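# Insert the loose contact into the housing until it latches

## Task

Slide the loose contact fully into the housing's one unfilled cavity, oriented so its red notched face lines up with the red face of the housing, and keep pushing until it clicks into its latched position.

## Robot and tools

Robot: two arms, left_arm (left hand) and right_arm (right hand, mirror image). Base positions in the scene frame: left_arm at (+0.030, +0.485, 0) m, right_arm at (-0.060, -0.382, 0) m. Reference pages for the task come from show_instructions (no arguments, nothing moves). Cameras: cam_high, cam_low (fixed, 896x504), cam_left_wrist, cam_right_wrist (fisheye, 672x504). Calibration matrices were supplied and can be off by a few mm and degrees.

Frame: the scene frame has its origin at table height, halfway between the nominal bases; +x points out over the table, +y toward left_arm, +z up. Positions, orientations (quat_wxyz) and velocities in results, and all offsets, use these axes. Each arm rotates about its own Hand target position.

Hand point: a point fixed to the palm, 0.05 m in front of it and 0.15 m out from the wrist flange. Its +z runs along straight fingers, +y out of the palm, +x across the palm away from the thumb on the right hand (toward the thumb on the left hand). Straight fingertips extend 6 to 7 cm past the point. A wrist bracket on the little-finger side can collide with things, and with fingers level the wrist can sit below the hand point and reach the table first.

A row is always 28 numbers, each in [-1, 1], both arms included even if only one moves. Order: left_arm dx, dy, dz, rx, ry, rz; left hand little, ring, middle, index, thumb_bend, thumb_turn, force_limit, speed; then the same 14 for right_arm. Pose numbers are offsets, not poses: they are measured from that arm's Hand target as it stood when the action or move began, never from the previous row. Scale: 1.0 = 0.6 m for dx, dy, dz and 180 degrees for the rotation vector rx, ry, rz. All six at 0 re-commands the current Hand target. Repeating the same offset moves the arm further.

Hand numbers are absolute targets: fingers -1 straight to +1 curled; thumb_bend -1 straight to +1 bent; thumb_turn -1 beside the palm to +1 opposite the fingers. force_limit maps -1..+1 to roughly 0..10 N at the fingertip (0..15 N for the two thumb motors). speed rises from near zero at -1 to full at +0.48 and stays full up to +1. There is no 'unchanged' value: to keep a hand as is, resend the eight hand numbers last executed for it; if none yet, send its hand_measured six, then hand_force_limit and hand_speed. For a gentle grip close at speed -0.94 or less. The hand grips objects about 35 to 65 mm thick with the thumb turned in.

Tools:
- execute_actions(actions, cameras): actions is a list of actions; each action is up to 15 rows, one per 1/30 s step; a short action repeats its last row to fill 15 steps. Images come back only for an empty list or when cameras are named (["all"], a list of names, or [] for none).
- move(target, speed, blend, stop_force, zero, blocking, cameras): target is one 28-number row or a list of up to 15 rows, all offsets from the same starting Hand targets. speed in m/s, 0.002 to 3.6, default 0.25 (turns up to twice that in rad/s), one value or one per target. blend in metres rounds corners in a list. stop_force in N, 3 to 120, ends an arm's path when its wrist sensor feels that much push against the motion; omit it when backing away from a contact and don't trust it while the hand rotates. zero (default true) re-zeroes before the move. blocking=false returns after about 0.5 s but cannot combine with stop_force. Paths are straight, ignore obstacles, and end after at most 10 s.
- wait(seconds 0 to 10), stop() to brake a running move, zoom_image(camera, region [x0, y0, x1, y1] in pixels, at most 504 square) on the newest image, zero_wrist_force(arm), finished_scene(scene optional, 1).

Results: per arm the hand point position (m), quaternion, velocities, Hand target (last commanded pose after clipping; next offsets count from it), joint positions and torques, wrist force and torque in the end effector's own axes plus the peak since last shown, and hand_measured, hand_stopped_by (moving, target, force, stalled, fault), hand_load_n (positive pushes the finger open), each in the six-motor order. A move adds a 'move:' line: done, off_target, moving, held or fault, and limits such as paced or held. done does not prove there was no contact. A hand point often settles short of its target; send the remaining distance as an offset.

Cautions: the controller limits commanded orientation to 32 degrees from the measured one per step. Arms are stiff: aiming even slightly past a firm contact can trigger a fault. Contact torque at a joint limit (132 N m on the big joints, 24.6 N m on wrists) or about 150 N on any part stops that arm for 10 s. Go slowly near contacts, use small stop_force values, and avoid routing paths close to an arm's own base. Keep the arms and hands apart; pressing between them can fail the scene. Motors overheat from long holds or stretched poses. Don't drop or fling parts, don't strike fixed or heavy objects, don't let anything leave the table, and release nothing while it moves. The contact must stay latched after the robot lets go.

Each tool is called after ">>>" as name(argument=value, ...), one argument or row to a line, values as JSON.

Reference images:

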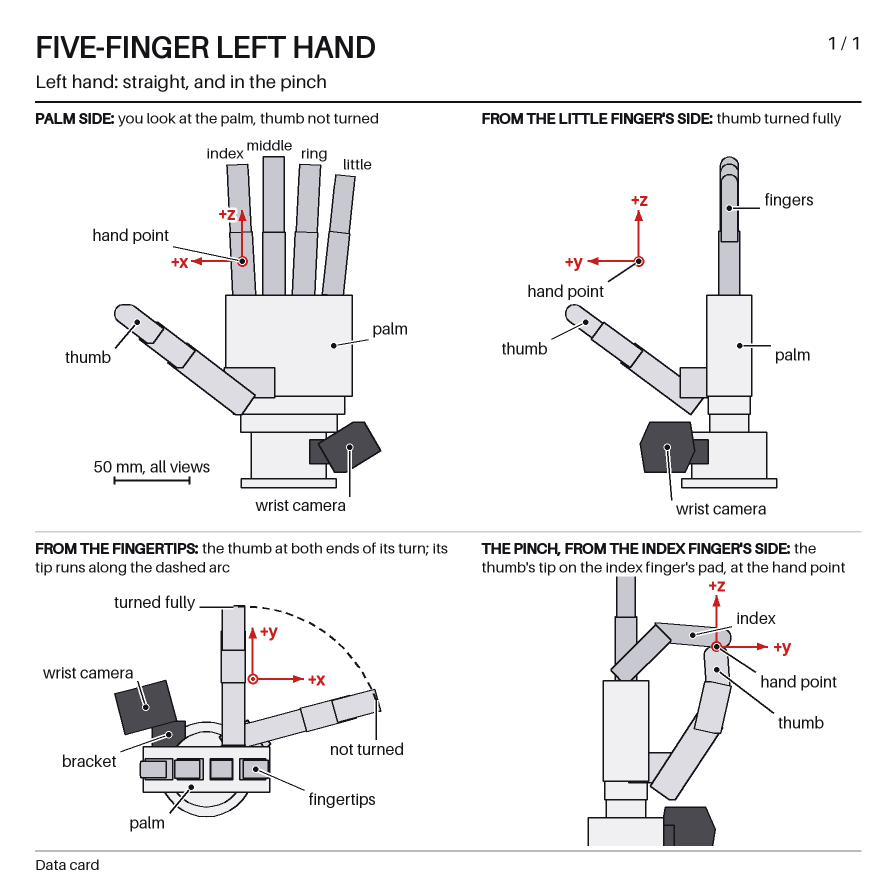

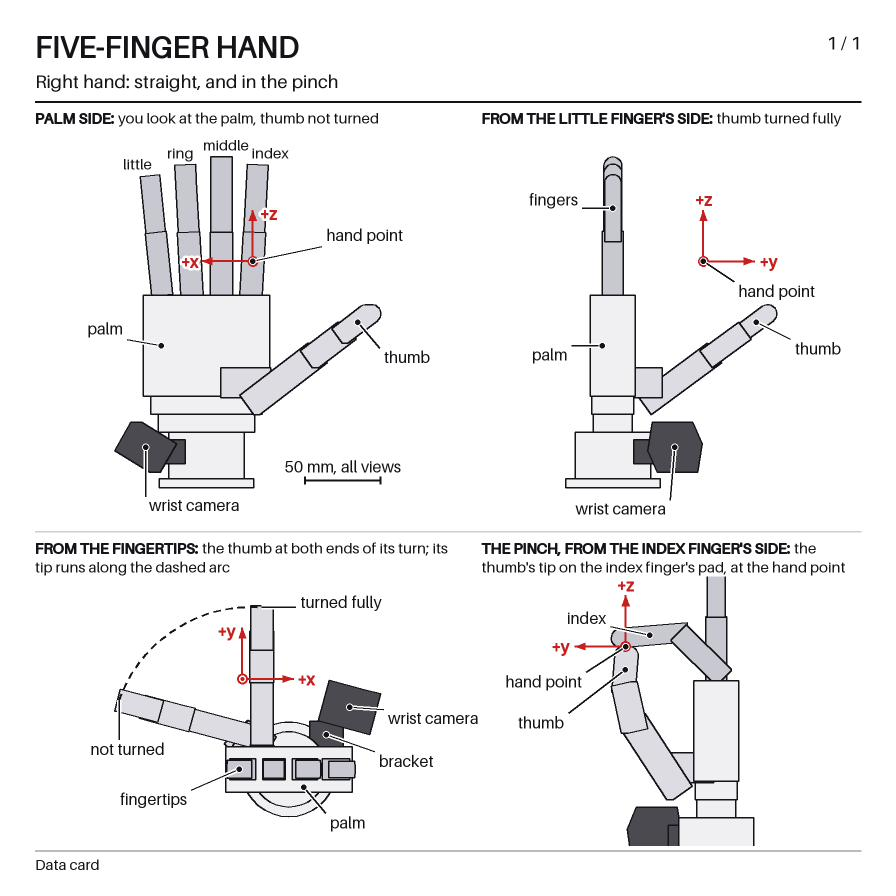

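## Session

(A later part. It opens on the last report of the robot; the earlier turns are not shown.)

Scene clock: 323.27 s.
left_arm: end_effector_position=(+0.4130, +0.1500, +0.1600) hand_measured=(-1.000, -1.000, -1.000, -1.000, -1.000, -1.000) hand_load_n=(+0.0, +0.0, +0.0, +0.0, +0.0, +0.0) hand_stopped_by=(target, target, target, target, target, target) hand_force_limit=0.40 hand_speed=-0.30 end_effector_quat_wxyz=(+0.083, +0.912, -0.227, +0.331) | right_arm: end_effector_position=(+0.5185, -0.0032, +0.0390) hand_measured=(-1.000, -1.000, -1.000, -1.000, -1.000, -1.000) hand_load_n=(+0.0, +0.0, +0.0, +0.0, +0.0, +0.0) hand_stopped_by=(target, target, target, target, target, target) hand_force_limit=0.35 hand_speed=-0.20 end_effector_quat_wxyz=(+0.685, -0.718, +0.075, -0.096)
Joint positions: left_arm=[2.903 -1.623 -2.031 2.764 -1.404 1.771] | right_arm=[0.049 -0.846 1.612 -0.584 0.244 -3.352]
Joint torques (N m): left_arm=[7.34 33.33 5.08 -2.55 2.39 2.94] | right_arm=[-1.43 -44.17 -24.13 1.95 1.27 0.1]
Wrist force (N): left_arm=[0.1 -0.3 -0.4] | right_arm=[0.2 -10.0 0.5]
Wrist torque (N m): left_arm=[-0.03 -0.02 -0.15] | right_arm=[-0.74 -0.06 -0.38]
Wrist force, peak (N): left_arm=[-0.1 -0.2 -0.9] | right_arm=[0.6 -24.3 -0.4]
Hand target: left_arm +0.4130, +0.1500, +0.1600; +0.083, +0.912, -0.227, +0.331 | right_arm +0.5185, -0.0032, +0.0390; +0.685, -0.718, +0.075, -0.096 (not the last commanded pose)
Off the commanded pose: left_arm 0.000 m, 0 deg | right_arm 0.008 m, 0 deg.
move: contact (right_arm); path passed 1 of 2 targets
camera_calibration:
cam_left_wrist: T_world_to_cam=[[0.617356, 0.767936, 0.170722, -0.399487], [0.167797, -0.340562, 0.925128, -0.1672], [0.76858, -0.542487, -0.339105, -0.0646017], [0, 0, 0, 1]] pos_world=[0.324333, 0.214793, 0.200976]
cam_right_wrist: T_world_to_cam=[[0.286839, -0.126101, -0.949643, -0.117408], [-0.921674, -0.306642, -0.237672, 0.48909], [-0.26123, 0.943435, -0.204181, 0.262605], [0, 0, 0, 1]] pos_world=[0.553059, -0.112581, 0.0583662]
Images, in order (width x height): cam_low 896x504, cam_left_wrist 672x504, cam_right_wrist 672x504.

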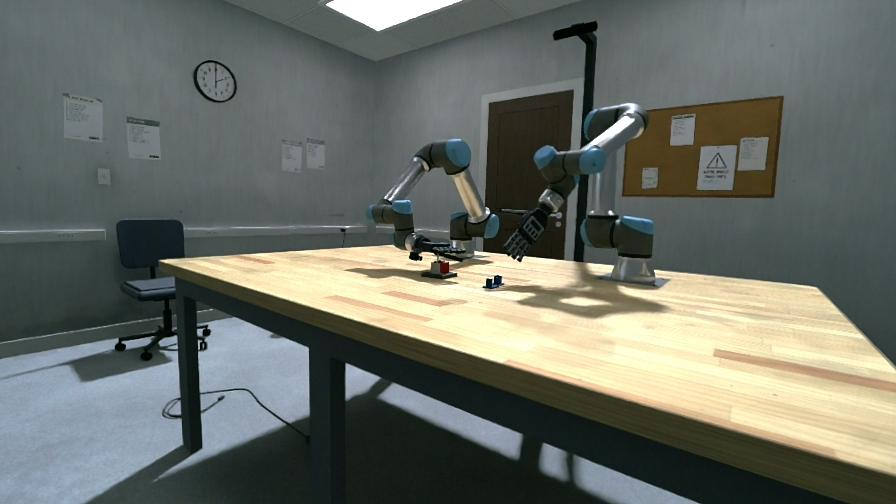

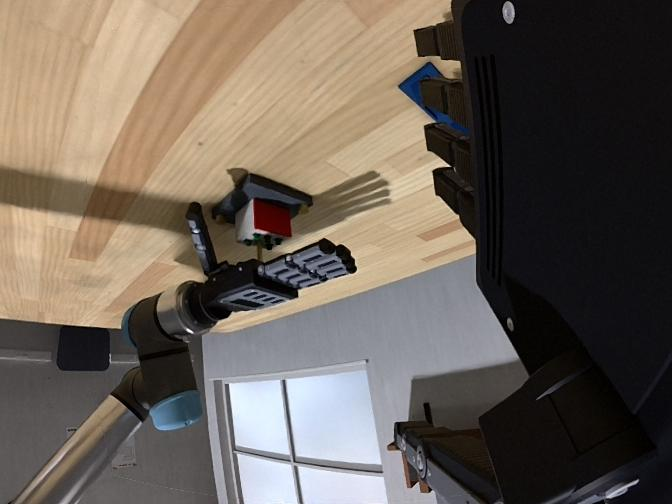

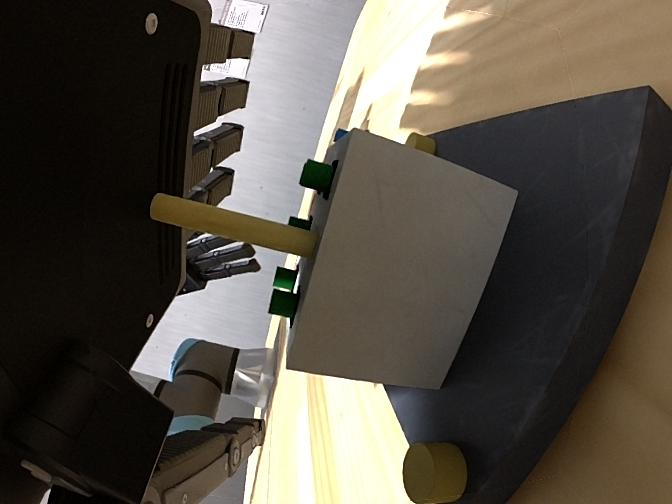

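>>> move(
  target=[0,0,0,0,0,0,-1,-1,-1,-1,-1,-1,0.4,-0.3,0,0,-0.0133,0,0,0,-1,-1,-1,-1,-1,-1,0.35,-0.2],
  speed=0.004,
  stop_force=14,
  cameras=["cam_right_wrist","cam_left_wrist"],
)

>>> zoom_image(
  camera="cam_right_wrist",
  region=[130, 160, 380, 340],
)

Scene clock: 325.30 s.
left_arm: end_effector_position=(+0.4130, +0.1500, +0.1600) hand_measured=(-1.000, -1.000, -1.000, -1.000, -1.000, -1.000) hand_load_n=(+0.0, +0.0, +0.0, +0.0, +0.0, +0.0) hand_stopped_by=(target, target, target, target, target, target) hand_force_limit=0.40 hand_speed=-0.30 end_effector_quat_wxyz=(+0.083, +0.912, -0.227, +0.331) | right_arm: end_effector_position=(+0.5186, -0.0032, +0.0386) hand_measured=(-1.000, -1.000, -1.000, -1.000, -1.000, -1.000) hand_load_n=(+0.0, +0.0, -0.5, +0.0, +0.0, +0.0) hand_stopped_by=(target, target, target, target, target, target) hand_force_limit=0.35 hand_speed=-0.20 end_effector_quat_wxyz=(+0.685, -0.718, +0.075, -0.096)
Joint positions: left_arm=[2.903 -1.623 -2.031 2.764 -1.404 1.771] | right_arm=[0.049 -0.846 1.612 -0.585 0.244 -3.352]
Joint torques (N m): left_arm=[6.35 32.84 5.86 -2.53 2.32 2.75] | right_arm=[-1.78 -37.04 -12.09 2.26 1.31 -0.23]
Wrist force (N): left_arm=[0.0 -0.4 -0.6] | right_arm=[0.7 -25.0 -0.2]
Wrist torque (N m): left_arm=[-0.03 -0.01 -0.16] | right_arm=[-1.64 -0.08 -0.77]
Wrist force, peak (N): left_arm=[0.1 -0.5 -0.7] | right_arm=[0.6 -29.6 -0.6]
Hand target: left_arm +0.4130, +0.1500, +0.1600; +0.083, +0.912, -0.227, +0.331 | right_arm +0.5186, -0.0032, +0.0386; +0.685, -0.718, +0.075, -0.096 (not the last commanded pose)
Off the commanded pose: left_arm 0.000 m, 0 deg | right_arm 0.008 m, 0 deg.
move: contact (right_arm)
camera_calibration:
cam_left_wrist: T_world_to_cam=[[0.617356, 0.767936, 0.170722, -0.399487], [0.167797, -0.340562, 0.925128, -0.1672], [0.76858, -0.542487, -0.339105, -0.0646017], [0, 0, 0, 1]] pos_world=[0.324333, 0.214793, 0.200976]
cam_right_wrist: T_world_to_cam=[[0.287153, -0.126096, -0.949549, -0.1179], [-0.921578, -0.306702, -0.237966, 0.489069], [-0.261222, 0.943416, -0.204277, 0.26257], [0, 0, 0, 1]] pos_world=[0.553159, -0.112581, 0.0580667]
Images, in order (width x height): cam_left_wrist 672x504, cam_right_wrist 672x504.

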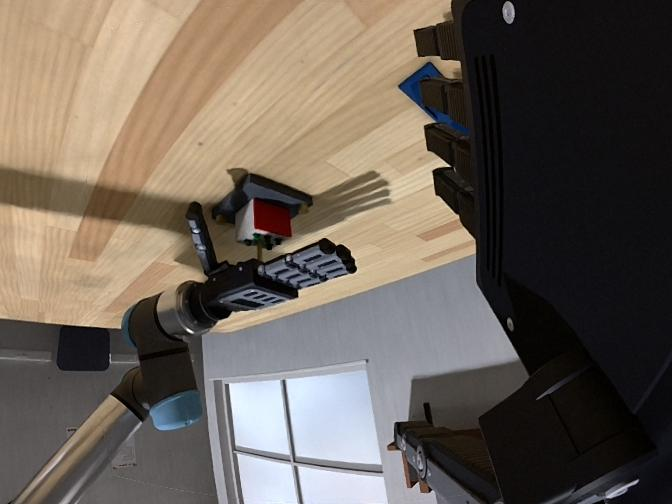

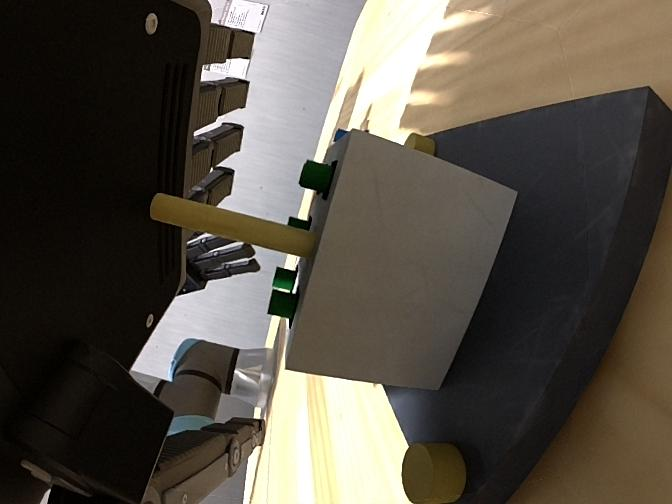

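Scaled by 2.016 from the camera's 672x504 image, which has a finer 960x720 frame.

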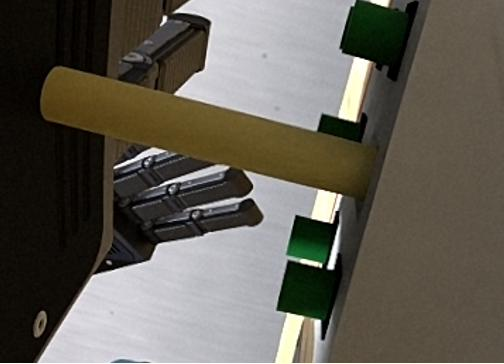

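>>> move(
  target=[0,0,0,0,0,0,-1,-1,-1,-1,-1,-1,0.4,-0.3,0,0,0.09,0,0,0,-1,-1,-1,-1,-1,-1,0.35,-0.2],
  speed=0.08,
  cameras=["cam_right_wrist","cam_left_wrist","cam_low"],
)

>>> zoom_image(
  camera="cam_right_wrist",
  region=[270, 180, 520, 380],
)

>>> zoom_image(
  camera="cam_left_wrist",
  region=[200, 170, 320, 290],
)

>>> zoom_image(
  camera="cam_low",
  region=[415, 240, 465, 285],
)

Scene clock: 329.17 s.
left_arm: end_effector_position=(+0.4130, +0.1500, +0.1600) hand_measured=(-1.000, -1.000, -1.000, -1.000, -1.000, -1.000) hand_load_n=(+0.0, +0.0, +0.0, +0.0, +0.0, +0.0) hand_stopped_by=(target, target, target, target, target, target) hand_force_limit=0.40 hand_speed=-0.30 end_effector_quat_wxyz=(+0.083, +0.912, -0.227, +0.331) | right_arm: end_effector_position=(+0.5186, -0.0032, +0.0926) hand_measured=(-1.000, -1.000, -1.000, -1.000, -1.000, -1.000) hand_load_n=(+0.0, +0.0, -0.5, +0.0, +0.0, +0.0) hand_stopped_by=(target, target, target, target, target, target) hand_force_limit=0.35 hand_speed=-0.20 end_effector_quat_wxyz=(+0.685, -0.718, +0.075, -0.096)
Joint positions: left_arm=[2.903 -1.623 -2.031 2.764 -1.404 1.771] | right_arm=[0.049 -0.929 1.588 -0.479 0.244 -3.352]
Joint torques (N m): left_arm=[7.44 33.7 4.57 -2.4 2.2 2.9] | right_arm=[1.99 -46.72 -30.27 1.92 -0.43 -1.67]
Wrist force (N): left_arm=[0.0 -0.4 -0.5] | right_arm=[0.2 -1.0 1.0]
Wrist torque (N m): left_arm=[-0.04 -0.01 -0.15] | right_arm=[-0.21 -0.10 0.06]
Wrist force, peak (N): left_arm=[0.3 -0.5 -0.7] | right_arm=[0.3 -25.7 -0.3]
Hand target: left_arm +0.4130, +0.1500, +0.1600; +0.083, +0.912, -0.227, +0.331 | right_arm +0.5186, -0.0032, +0.0926; +0.685, -0.718, +0.075, -0.096
Off the commanded pose: left_arm 0.000 m, 0 deg | right_arm 0.000 m, 0 deg.
move: done
camera_calibration:
cam_left_wrist: T_world_to_cam=[[0.617356, 0.767936, 0.170722, -0.399487], [0.167797, -0.340562, 0.925128, -0.1672], [0.76858, -0.542487, -0.339105, -0.0646017], [0, 0, 0, 1]] pos_world=[0.324333, 0.214793, 0.200976]
cam_right_wrist: T_world_to_cam=[[0.287145, -0.126115, -0.949549, -0.0666224], [-0.921614, -0.306585, -0.237978, 0.501953], [-0.261105, 0.943451, -0.204264, 0.273538], [0, 0, 0, 1]] pos_world=[0.553159, -0.112581, 0.112067]
Images, in order (width x height): cam_low 896x504, cam_left_wrist 672x504, cam_right_wrist 672x504.

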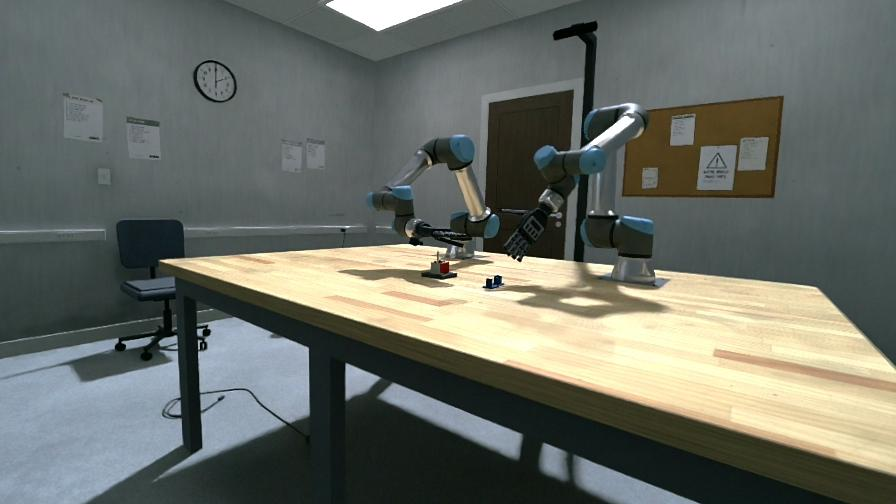

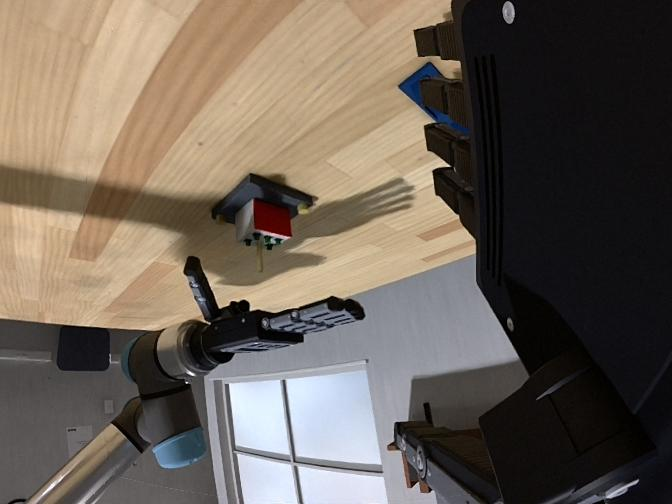

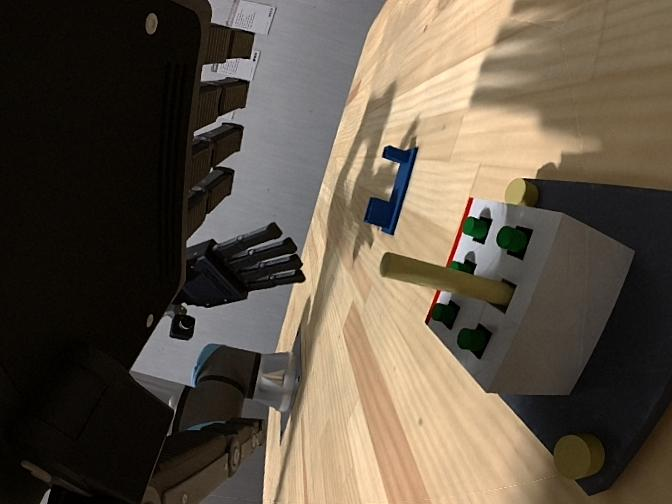

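Scaled by 2.016 from the camera's 672x504 image, which has a finer 960x720 frame.

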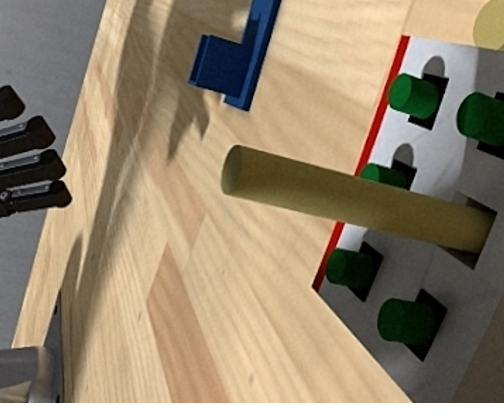

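Scaled by 4.200 from the camera's 672x504 image, which has a finer 960x720 frame.

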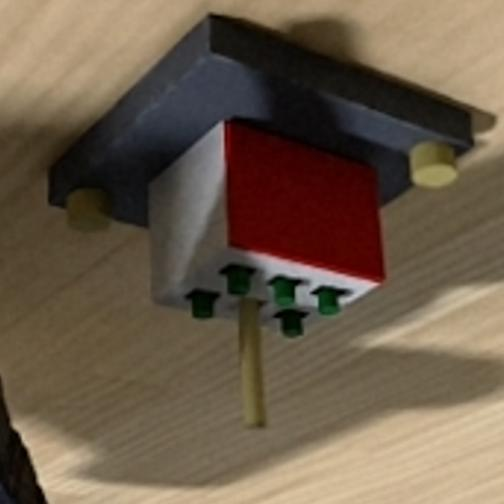

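Scaled by 10.080 from the camera's 896x504 image, which has a finer 1280x720 frame.

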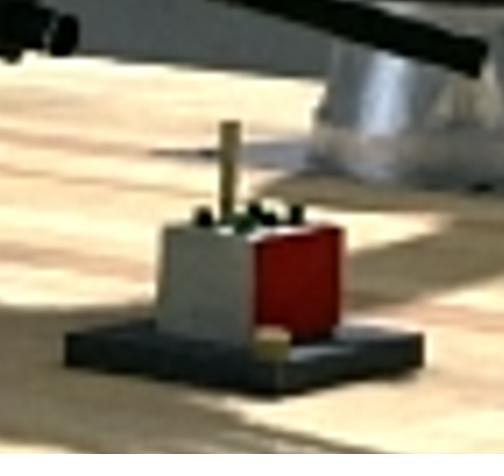

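>>> move(
  target=[
    [0,0,0,0,0,0,-1,-1,-1,-1,-1,-1,0.4,-0.3,0,0,-0.0868,0,0,0,-1,-1,-1,-1,-1,-1,0.35,-0.2],
    [0,0,0,0,0,0,-1,-1,-1,-1,-1,-1,0.4,-0.3,0,0,-0.1077,0,0,0,-1,-1,-1,-1,-1,-1,0.35,-0.2],
  ],
  speed=[0.06,0.004],
  stop_force=30,
  cameras=["cam_right_wrist","cam_low"],
)

Scene clock: 332.47 s.
left_arm: end_effector_position=(+0.4130, +0.1500, +0.1600) hand_measured=(-1.000, -1.000, -1.000, -1.000, -1.000, -1.000) hand_load_n=(+0.0, +0.0, +0.0, +0.0, +0.0, +0.0) hand_stopped_by=(target, target, target, target, target, target) hand_force_limit=0.40 hand_speed=-0.30 end_effector_quat_wxyz=(+0.083, +0.912, -0.227, +0.331) | right_arm: end_effector_position=(+0.5186, -0.0032, +0.0384) hand_measured=(-1.000, -1.000, -1.000, -1.000, -1.000, -1.000) hand_load_n=(+0.0, +0.0, +0.0, +0.0, +0.0, -0.5) hand_stopped_by=(target, target, target, target, target, target) hand_force_limit=0.35 hand_speed=-0.20 end_effector_quat_wxyz=(+0.685, -0.718, +0.075, -0.096)
Joint positions: left_arm=[2.903 -1.623 -2.031 2.764 -1.404 1.771] | right_arm=[0.049 -0.845 1.612 -0.586 0.244 -3.352]
Joint torques (N m): left_arm=[7.66 32.45 3.58 -2.31 2.21 2.89] | right_arm=[-0.09 -34.46 -4.16 2.39 0.35 1.18]
Wrist force (N): left_arm=[-0.1 -0.2 -0.4] | right_arm=[1.1 -31.5 0.2]
Wrist torque (N m): left_arm=[-0.02 0.00 -0.17] | right_arm=[-2.01 -0.14 -0.92]
Wrist force, peak (N): left_arm=[0.1 -0.1 -0.9] | right_arm=[1.0 -36.0 -0.3]
Hand target: left_arm +0.4130, +0.1500, +0.1600; +0.083, +0.912, -0.227, +0.331 | right_arm +0.5186, -0.0032, +0.0385; +0.685, -0.718, +0.075, -0.096 (not the last commanded pose)
Off the commanded pose: left_arm 0.000 m, 0 deg | right_arm 0.010 m, 0 deg.
move: contact (right_arm); path passed 1 of 2 targets
camera_calibration:
cam_right_wrist: T_world_to_cam=[[0.28736, -0.126155, -0.949478, -0.118215], [-0.921542, -0.30666, -0.238159, 0.489017], [-0.261122, 0.943422, -0.204379, 0.26248], [0, 0, 0, 1]] pos_world=[0.553159, -0.112581, 0.0578671]
Images, in order (width x height): cam_low 896x504, cam_right_wrist 672x504.

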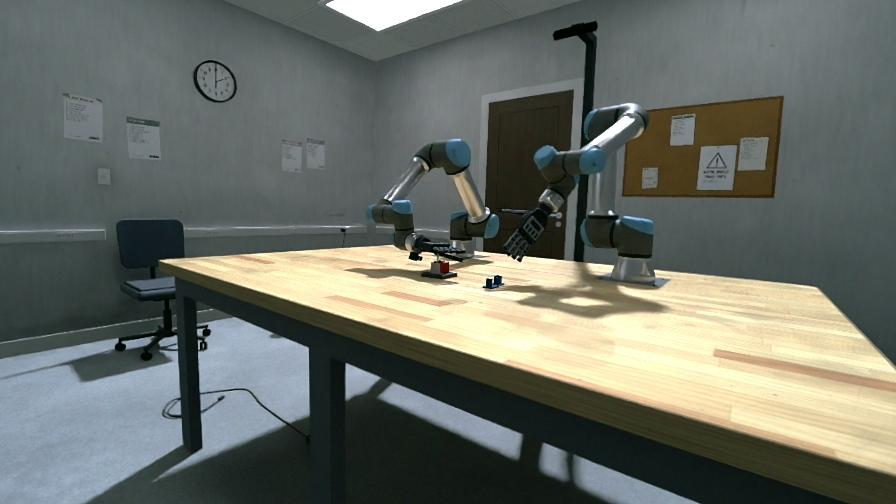

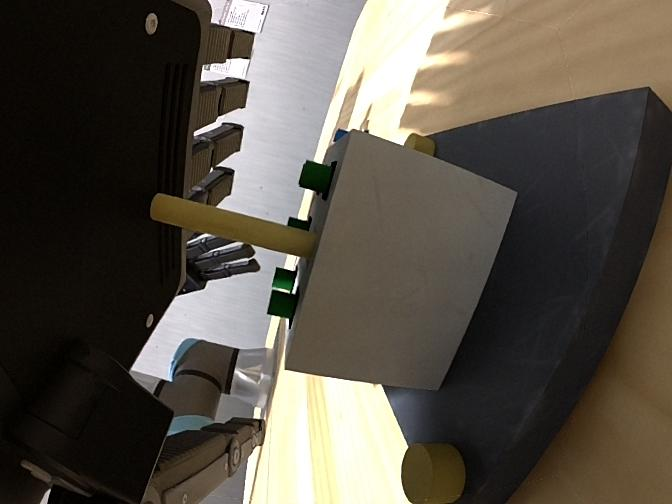

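>>> move(
  target=[
    [0,0,0,0,0,0,-1,-1,-1,-1,-1,-1,0.4,-0.3,0,0,0.1442,0,0,0,-1,-1,-1,-0.1,0.2,0.42,-0.1,-0.2],
    [0,0,0,0,0,0,-1,-1,-1,-1,-1,-1,0.4,-0.3,0.026,-0.0917,0.1442,0,0,0,-1,-1,-1,-0.1,0.2,0.42,-0.1,-0.2],
  ],
  speed=[0.12,0.12],
  blend=[0.01,0],
  cameras=["cam_right_wrist","cam_low","cam_left_wrist"],
)

>>> zoom_image(
  camera="cam_right_wrist",
  region=[380, 200, 600, 380],
)

>>> zoom_image(
  camera="cam_low",
  region=[415, 240, 465, 285],
)

>>> zoom_image(
  camera="cam_left_wrist",
  region=[200, 170, 320, 290],
)

Scene clock: 337.03 s.
left_arm: end_effector_position=(+0.4130, +0.1500, +0.1600) hand_measured=(-1.000, -1.000, -1.000, -1.000, -1.000, -1.000) hand_load_n=(+0.0, +0.0, +0.0, +0.0, +0.0, +0.0) hand_stopped_by=(target, target, target, target, target, target) hand_force_limit=0.40 hand_speed=-0.30 end_effector_quat_wxyz=(+0.083, +0.912, -0.227, +0.331) | right_arm: end_effector_position=(+0.5342, -0.0582, +0.1250) hand_measured=(-1.000, -1.000, -1.000, -0.100, +0.200, +0.420) hand_load_n=(+0.0, +0.0, -0.5, +0.0, +0.0, +0.0) hand_stopped_by=(target, target, target, target, target, target) hand_force_limit=-0.10 hand_speed=-0.20 end_effector_quat_wxyz=(+0.685, -0.718, +0.075, -0.096)
Joint positions: left_arm=[2.903 -1.623 -2.031 2.764 -1.404 1.771] | right_arm=[-0.05 -0.938 1.511 -0.28 0.148 -3.468]
Joint torques (N m): left_arm=[6.51 32.69 4.19 -2.37 2.35 2.82] | right_arm=[-11.13 -31.5 -31.18 2.06 -2.43 -1.52]
Wrist force (N): left_arm=[0.0 -0.2 -0.6] | right_arm=[0.9 -2.0 1.0]
Wrist torque (N m): left_arm=[-0.01 -0.01 -0.16] | right_arm=[-0.35 -0.18 0.08]
Wrist force, peak (N): left_arm=[0.0 -0.4 -0.8] | right_arm=[0.8 -32.1 0.2]
Hand target: left_arm +0.4130, +0.1500, +0.1600; +0.083, +0.912, -0.227, +0.331 | right_arm +0.5342, -0.0582, +0.1250; +0.685, -0.718, +0.075, -0.096
Off the commanded pose: left_arm 0.000 m, 0 deg | right_arm 0.000 m, 0 deg.
move: done
camera_calibration:
cam_left_wrist: T_world_to_cam=[[0.617356, 0.767936, 0.170722, -0.399487], [0.167797, -0.340562, 0.925128, -0.1672], [0.76858, -0.542487, -0.339105, -0.0646017], [0, 0, 0, 1]] pos_world=[0.324333, 0.214793, 0.200976]
cam_right_wrist: T_world_to_cam=[[0.287473, -0.125662, -0.949509, -0.0474837], [-0.921566, -0.306346, -0.23847, 0.507239], [-0.260912, 0.943589, -0.203872, 0.335956], [0, 0, 0, 1]] pos_world=[0.568759, -0.167581, 0.144367]
Images, in order (width x height): cam_low 896x504, cam_left_wrist 672x504, cam_right_wrist 672x504.

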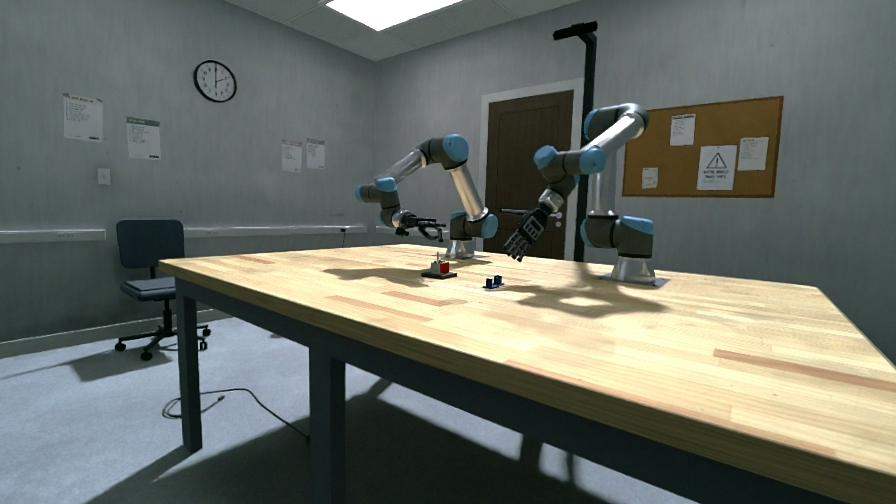

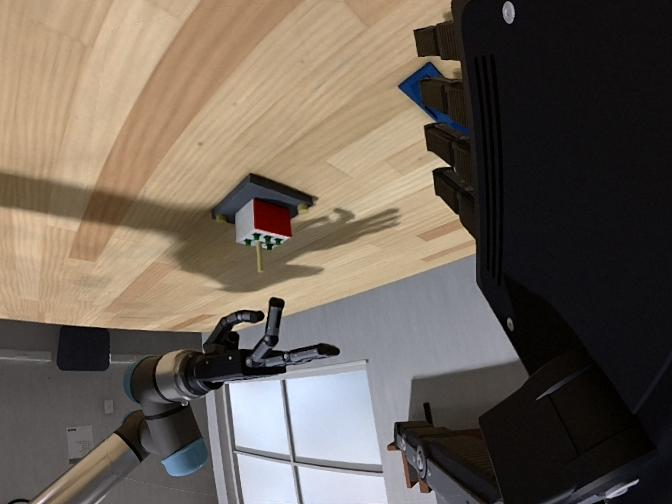

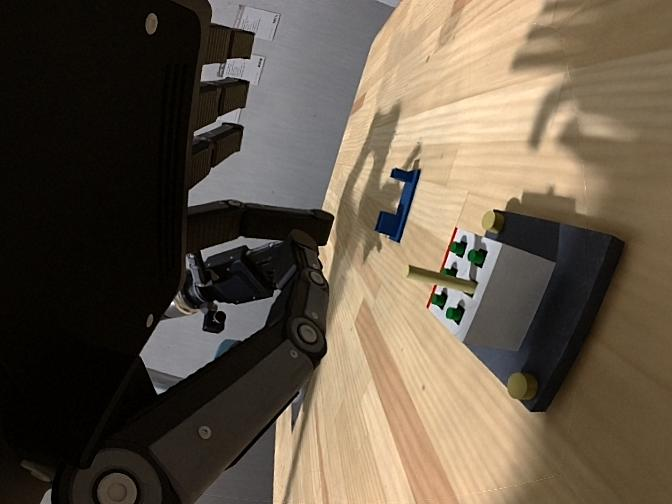

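Scaled by 2.291 from the camera's 672x504 image, which has a finer 960x720 frame.

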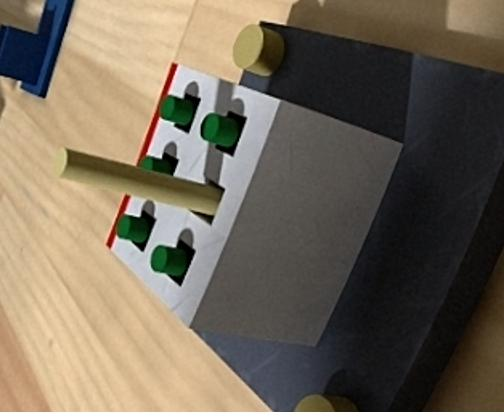

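Scaled by 10.080 from the camera's 896x504 image, which has a finer 1280x720 frame.

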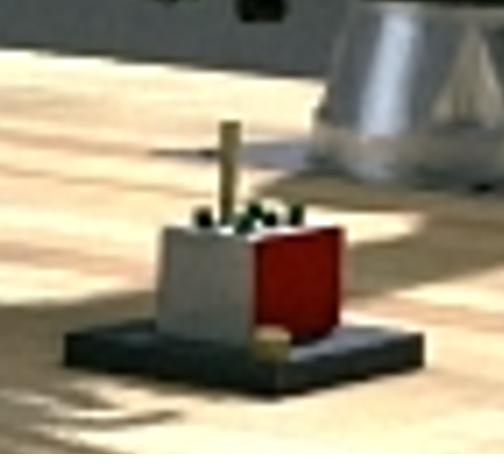

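Scaled by 4.200 from the camera's 672x504 image, which has a finer 960x720 frame.

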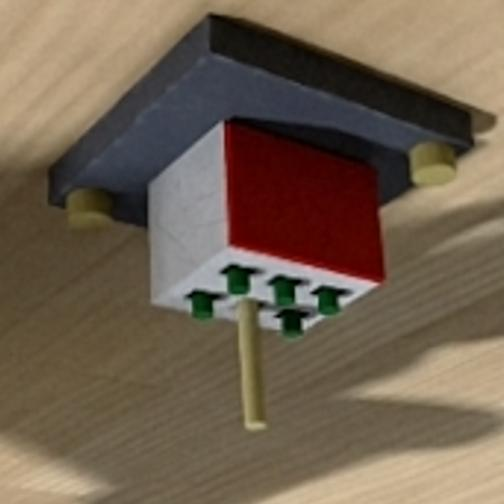

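>>> move(
  target=[
    [0,0,0,0,0,0,-1,-1,-1,-1,-1,-1,0.4,-0.3,0,0,-0.09,0,0,0,-1,-1,-1,-0.1,0.2,0.42,-0.1,-0.2],
    [0,0,0,0,0,0,-1,-1,-1,-1,-1,-1,0.4,-0.3,0.0013,0.0053,-0.09,0,0,0,-1,-1,-1,-0.1,0.2,0.42,-0.1,-0.2],
  ],
  speed=[0.07,0.01],
  stop_force=3,
  cameras=["cam_right_wrist","cam_left_wrist"],
)

>>> zoom_image(
  camera="cam_right_wrist",
  region=[270, 200, 430, 300],
)

>>> zoom_image(
  camera="cam_left_wrist",
  region=[200, 190, 320, 310],
)

Scene clock: 340.20 s.
left_arm: end_effector_position=(+0.4130, +0.1500, +0.1600) hand_measured=(-1.000, -1.000, -1.000, -1.000, -1.000, -1.000) hand_load_n=(+0.0, +0.0, +0.0, +0.0, +0.0, +0.0) hand_stopped_by=(target, target, target, target, target, target) hand_force_limit=0.40 hand_speed=-0.30 end_effector_quat_wxyz=(+0.083, +0.912, -0.227, +0.331) | right_arm: end_effector_position=(+0.5350, -0.0550, +0.0710) hand_measured=(-1.000, -1.000, -1.000, -0.100, +0.200, +0.420) hand_load_n=(+0.0, +0.0, +0.0, +0.0, +0.0, +0.0) hand_stopped_by=(target, target, target, target, target, target) hand_force_limit=-0.10 hand_speed=-0.20 end_effector_quat_wxyz=(+0.685, -0.718, +0.075, -0.096)
Joint positions: left_arm=[2.903 -1.623 -2.031 2.764 -1.404 1.771] | right_arm=[-0.044 -0.862 1.542 -0.393 0.154 -3.46]
Joint torques (N m): left_arm=[6.52 32.24 5.33 -2.29 2.03 2.72] | right_arm=[8.93 -48.47 -4.78 -1.4 1.63 1.64]
Wrist force (N): left_arm=[0.0 -0.4 -0.5] | right_arm=[1.0 -2.1 1.1]
Wrist torque (N m): left_arm=[-0.05 -0.01 -0.15] | right_arm=[-0.37 -0.20 -0.10]
Wrist force, peak (N): left_arm=[-0.1 -0.3 -0.8] | right_arm=[1.0 -2.8 1.2]
Hand target: left_arm +0.4130, +0.1500, +0.1600; +0.083, +0.912, -0.227, +0.331 | right_arm +0.5350, -0.0550, +0.0710; +0.685, -0.718, +0.075, -0.096
Off the commanded pose: left_arm 0.000 m, 0 deg | right_arm 0.000 m, 0 deg.
move: done
camera_calibration:
cam_left_wrist: T_world_to_cam=[[0.617356, 0.767936, 0.170722, -0.399487], [0.167797, -0.340562, 0.925128, -0.1672], [0.76858, -0.542487, -0.339105, -0.0646017], [0, 0, 0, 1]] pos_world=[0.324333, 0.214793, 0.200976]
cam_right_wrist: T_world_to_cam=[[0.287386, -0.126146, -0.949472, -0.0985235], [-0.921534, -0.306664, -0.238187, 0.496006], [-0.261122, 0.943422, -0.204379, 0.322295], [0, 0, 0, 1]] pos_world=[0.569559, -0.164381, 0.0904671]
Images, in order (width x height): cam_left_wrist 672x504, cam_right_wrist 672x504.

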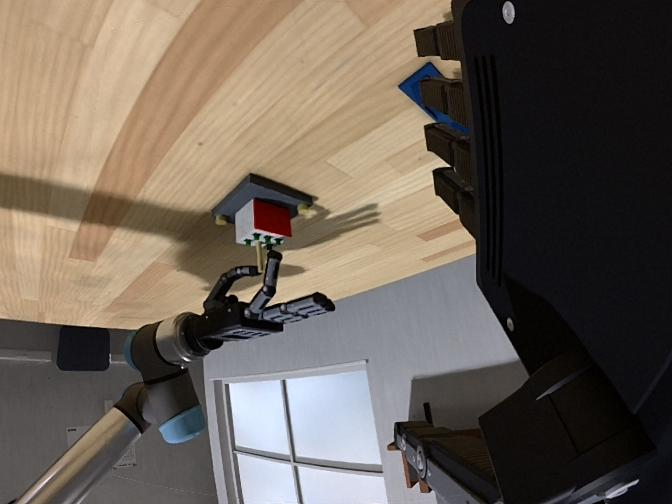

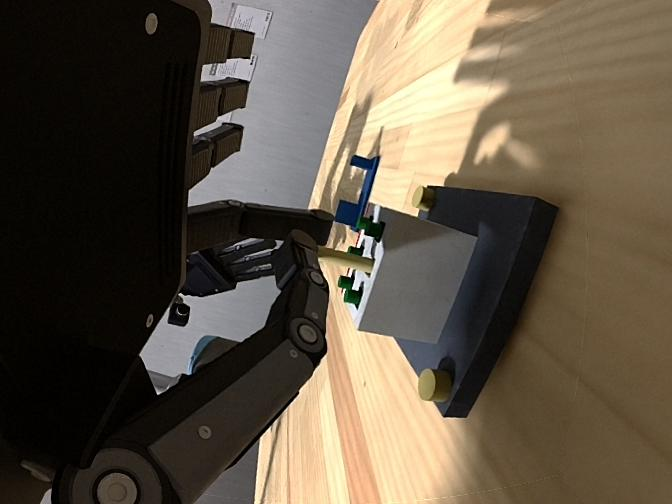

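Scaled by 3.150 from the camera's 672x504 image, which has a finer 960x720 frame.

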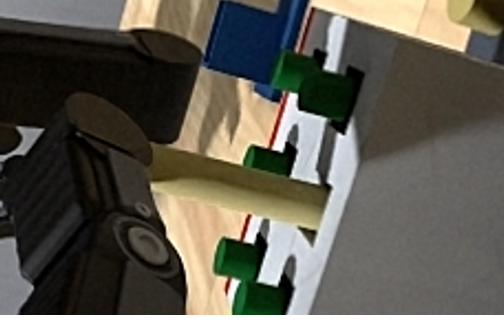

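Scaled by 4.200 from the camera's 672x504 image, which has a finer 960x720 frame.

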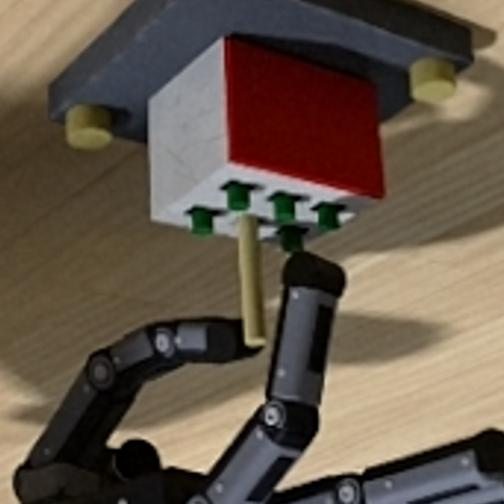

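>>> execute_actions(
  actions=[
    [[0,0,0,0,0,0,-1,-1,-1,-1,-1,-1,0.4,-0.3,0,0,0,0,0,0,-1,-1,-1,0.5,0.2,0.42,-0.1,-0.85]],
    [[0,0,0,0,0,0,-1,-1,-1,-1,-1,-1,0.4,-0.3,0,0,0,0,0,0,-1,-1,-1,0.5,0.2,0.42,-0.1,-0.85]],
  ],
  cameras=["cam_right_wrist","cam_left_wrist"],
)

>>> zoom_image(
  camera="cam_right_wrist",
  region=[270, 200, 430, 300],
)

>>> zoom_image(
  camera="cam_left_wrist",
  region=[200, 190, 320, 310],
)

Scene clock: 341.73 s.
left_arm: end_effector_position=(+0.4130, +0.1500, +0.1600) hand_measured=(-1.000, -1.000, -1.000, -1.000, -1.000, -1.000) hand_load_n=(+0.0, +0.5, +0.0, +0.0, +0.0, +0.0) hand_stopped_by=(target, target, target, target, target, target) hand_force_limit=0.40 hand_speed=-0.30 end_effector_quat_wxyz=(+0.083, +0.912, -0.227, +0.331) | right_arm: end_effector_position=(+0.5350, -0.0550, +0.0710) hand_measured=(-1.000, -1.000, -1.000, +0.078, +0.200, +0.420) hand_load_n=(+0.0, +0.0, +0.0, +5.5, +0.0, +0.0) hand_stopped_by=(target, target, target, force, target, target) hand_force_limit=-0.10 hand_speed=-0.85 end_effector_quat_wxyz=(+0.685, -0.718, +0.075, -0.096)
Joint positions: left_arm=[2.903 -1.623 -2.031 2.764 -1.404 1.771] | right_arm=[-0.044 -0.862 1.542 -0.393 0.154 -3.46]
Joint torques (N m): left_arm=[5.71 32.76 4.93 -2.15 2.25 2.5] | right_arm=[-5.44 -42.4 -5.7 -1.46 1.43 1.02]
Wrist force (N): left_arm=[0.4 -0.2 -0.4] | right_arm=[0.4 -5.5 5.9]
Wrist torque (N m): left_arm=[-0.01 -0.05 -0.14] | right_arm=[-0.53 -0.22 -0.11]
Wrist force, peak (N): left_arm=[0.0 -0.6 -0.6] | right_arm=[0.5 -6.0 6.4]
Hand target: left_arm +0.4130, +0.1500, +0.1600; +0.083, +0.912, -0.227, +0.331 | right_arm +0.5350, -0.0550, +0.0710; +0.685, -0.718, +0.075, -0.096
Off the commanded pose: left_arm 0.000 m, 0 deg | right_arm 0.000 m, 0 deg.
Step readings (end_effector_position of left_arm | right_arm):
0: (+0.4130, +0.1500, +0.1600) | (+0.5350, -0.0550, +0.0710)
1: (+0.4130, +0.1500, +0.1600) | (+0.5350, -0.0550, +0.0710)
2: (+0.4130, +0.1500, +0.1600) | (+0.5350, -0.0550, +0.0710)
4: (+0.4130, +0.1500, +0.1600) | (+0.5350, -0.0550, +0.0710)
8: (+0.4130, +0.1500, +0.1600) | (+0.5350, -0.0550, +0.0710)
15: (+0.4130, +0.1500, +0.1600) | (+0.5350, -0.0550, +0.0710)
16: (+0.4130, +0.1500, +0.1600) | (+0.5350, -0.0550, +0.0710)
17: (+0.4130, +0.1500, +0.1600) | (+0.5350, -0.0550, +0.0710)
19: (+0.4130, +0.1500, +0.1600) | (+0.5350, -0.0550, +0.0710)
23: (+0.4130, +0.1500, +0.1600) | (+0.5350, -0.0550, +0.0710)
30: (+0.4130, +0.1500, +0.1600) | (+0.5350, -0.0550, +0.0710)
camera_calibration:
cam_left_wrist: T_world_to_cam=[[0.617356, 0.767936, 0.170722, -0.399487], [0.167797, -0.340562, 0.925128, -0.1672], [0.76858, -0.542487, -0.339105, -0.0646017], [0, 0, 0, 1]] pos_world=[0.324333, 0.214793, 0.200976]
cam_right_wrist: T_world_to_cam=[[0.28739, -0.126115, -0.949474, -0.0985206], [-0.921506, -0.306752, -0.23818, 0.495976], [-0.261215, 0.943397, -0.204374, 0.322343], [0, 0, 0, 1]] pos_world=[0.569559, -0.164381, 0.0904671]
Images, in order (width x height): cam_left_wrist 672x504, cam_right_wrist 672x504.

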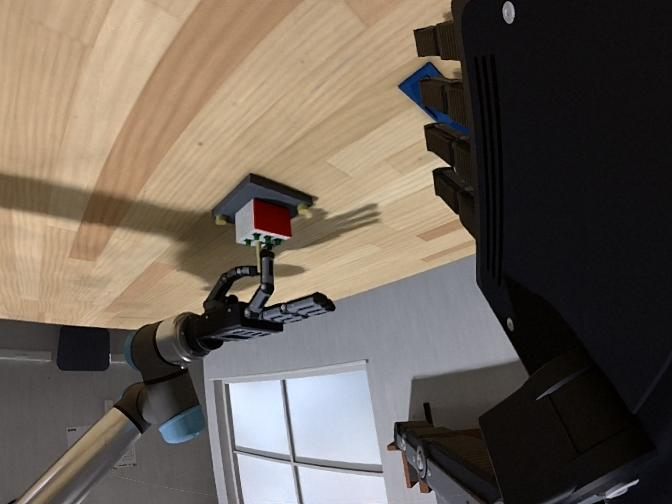

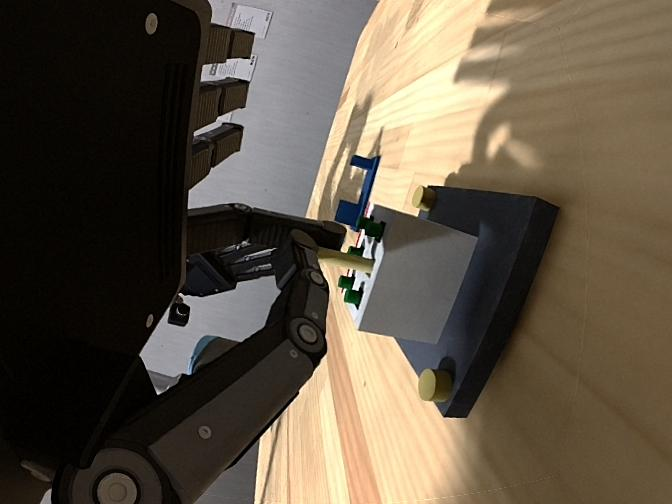

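Scaled by 3.150 from the camera's 672x504 image, which has a finer 960x720 frame.

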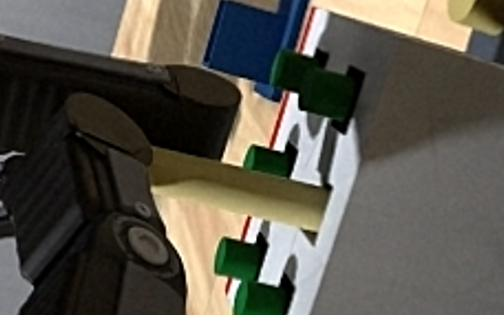

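Scaled by 4.200 from the camera's 672x504 image, which has a finer 960x720 frame.

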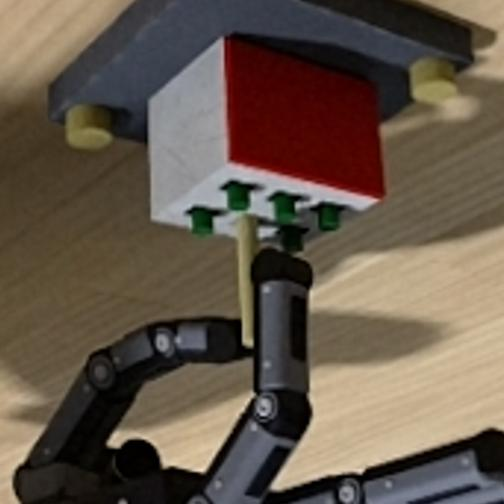

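>>> execute_actions(
  actions=[
    [[0,0,0,0,0,0,-1,-1,-1,-1,-1,-1,0.4,-0.3,0.0007,0.0027,0,0,0,0,-1,-1,-1,0.5,0.2,0.42,-0.1,-0.85]],
    [[0,0,0,0,0,0,-1,-1,-1,-1,-1,-1,0.4,-0.3,0,0,0,0,0,0,-1,-1,-1,0.6,0.2,0.42,0.0,-0.9]],
  ],
  cameras=[],
)

Scene clock: 343.43 s.
left_arm: end_effector_position=(+0.4130, +0.1500, +0.1600) hand_measured=(-1.000, -1.000, -1.000, -1.000, -1.000, -1.000) hand_load_n=(+0.0, +0.0, +0.0, +0.0, +0.0, +0.0) hand_stopped_by=(target, target, target, target, target, target) hand_force_limit=0.40 hand_speed=-0.30 end_effector_quat_wxyz=(+0.083, +0.912, -0.227, +0.331) | right_arm: end_effector_position=(+0.5355, -0.0534, +0.0710) hand_measured=(-1.000, -1.000, -1.000, +0.096, +0.200, +0.420) hand_load_n=(+0.0, +0.0, +0.0, +6.5, +0.0, +0.0) hand_stopped_by=(target, target, target, force, target, target) hand_force_limit=0.00 hand_speed=-0.90 end_effector_quat_wxyz=(+0.685, -0.718, +0.075, -0.096)
Joint positions: left_arm=[2.903 -1.623 -2.031 2.764 -1.404 1.771] | right_arm=[-0.041 -0.862 1.542 -0.398 0.157 -3.455]
Joint torques (N m): left_arm=[6.9 33.5 5.57 -2.11 2.12 2.72] | right_arm=[8.91 -45.32 -17.31 -1.45 1.69 1.63]
Wrist force (N): left_arm=[-0.1 -0.3 -0.4] | right_arm=[1.2 -5.9 1.3]
Wrist torque (N m): left_arm=[-0.03 0.01 -0.16] | right_arm=[-0.47 -0.21 -0.10]
Wrist force, peak (N): left_arm=[0.2 -0.4 -0.7] | right_arm=[0.2 -5.8 6.0]
Hand target: left_arm +0.4130, +0.1500, +0.1600; +0.083, +0.912, -0.227, +0.331 | right_arm +0.5354, -0.0534, +0.0710; +0.685, -0.718, +0.075, -0.096
Off the commanded pose: left_arm 0.000 m, 0 deg | right_arm 0.000 m, 0 deg.
Step readings (end_effector_position of left_arm | right_arm):
0: (+0.4130, +0.1500, +0.1600) | (+0.5350, -0.0550, +0.0710)
1: (+0.4130, +0.1500, +0.1600) | (+0.5350, -0.0550, +0.0710)
2: (+0.4130, +0.1500, +0.1600) | (+0.5350, -0.0550, +0.0710)
4: (+0.4130, +0.1500, +0.1600) | (+0.5351, -0.0544, +0.0709)
8: (+0.4130, +0.1500, +0.1600) | (+0.5354, -0.0537, +0.0709)
15: (+0.4130, +0.1500, +0.1600) | (+0.5354, -0.0534, +0.0710)
16: (+0.4130, +0.1500, +0.1600) | (+0.5354, -0.0534, +0.0710)
17: (+0.4130, +0.1500, +0.1600) | (+0.5354, -0.0534, +0.0710)
19: (+0.4130, +0.1500, +0.1600) | (+0.5354, -0.0534, +0.0710)
23: (+0.4130, +0.1500, +0.1600) | (+0.5355, -0.0534, +0.0710)
30: (+0.4130, +0.1500, +0.1600) | (+0.5355, -0.0534, +0.0710)
No camera images: "cameras" was empty.


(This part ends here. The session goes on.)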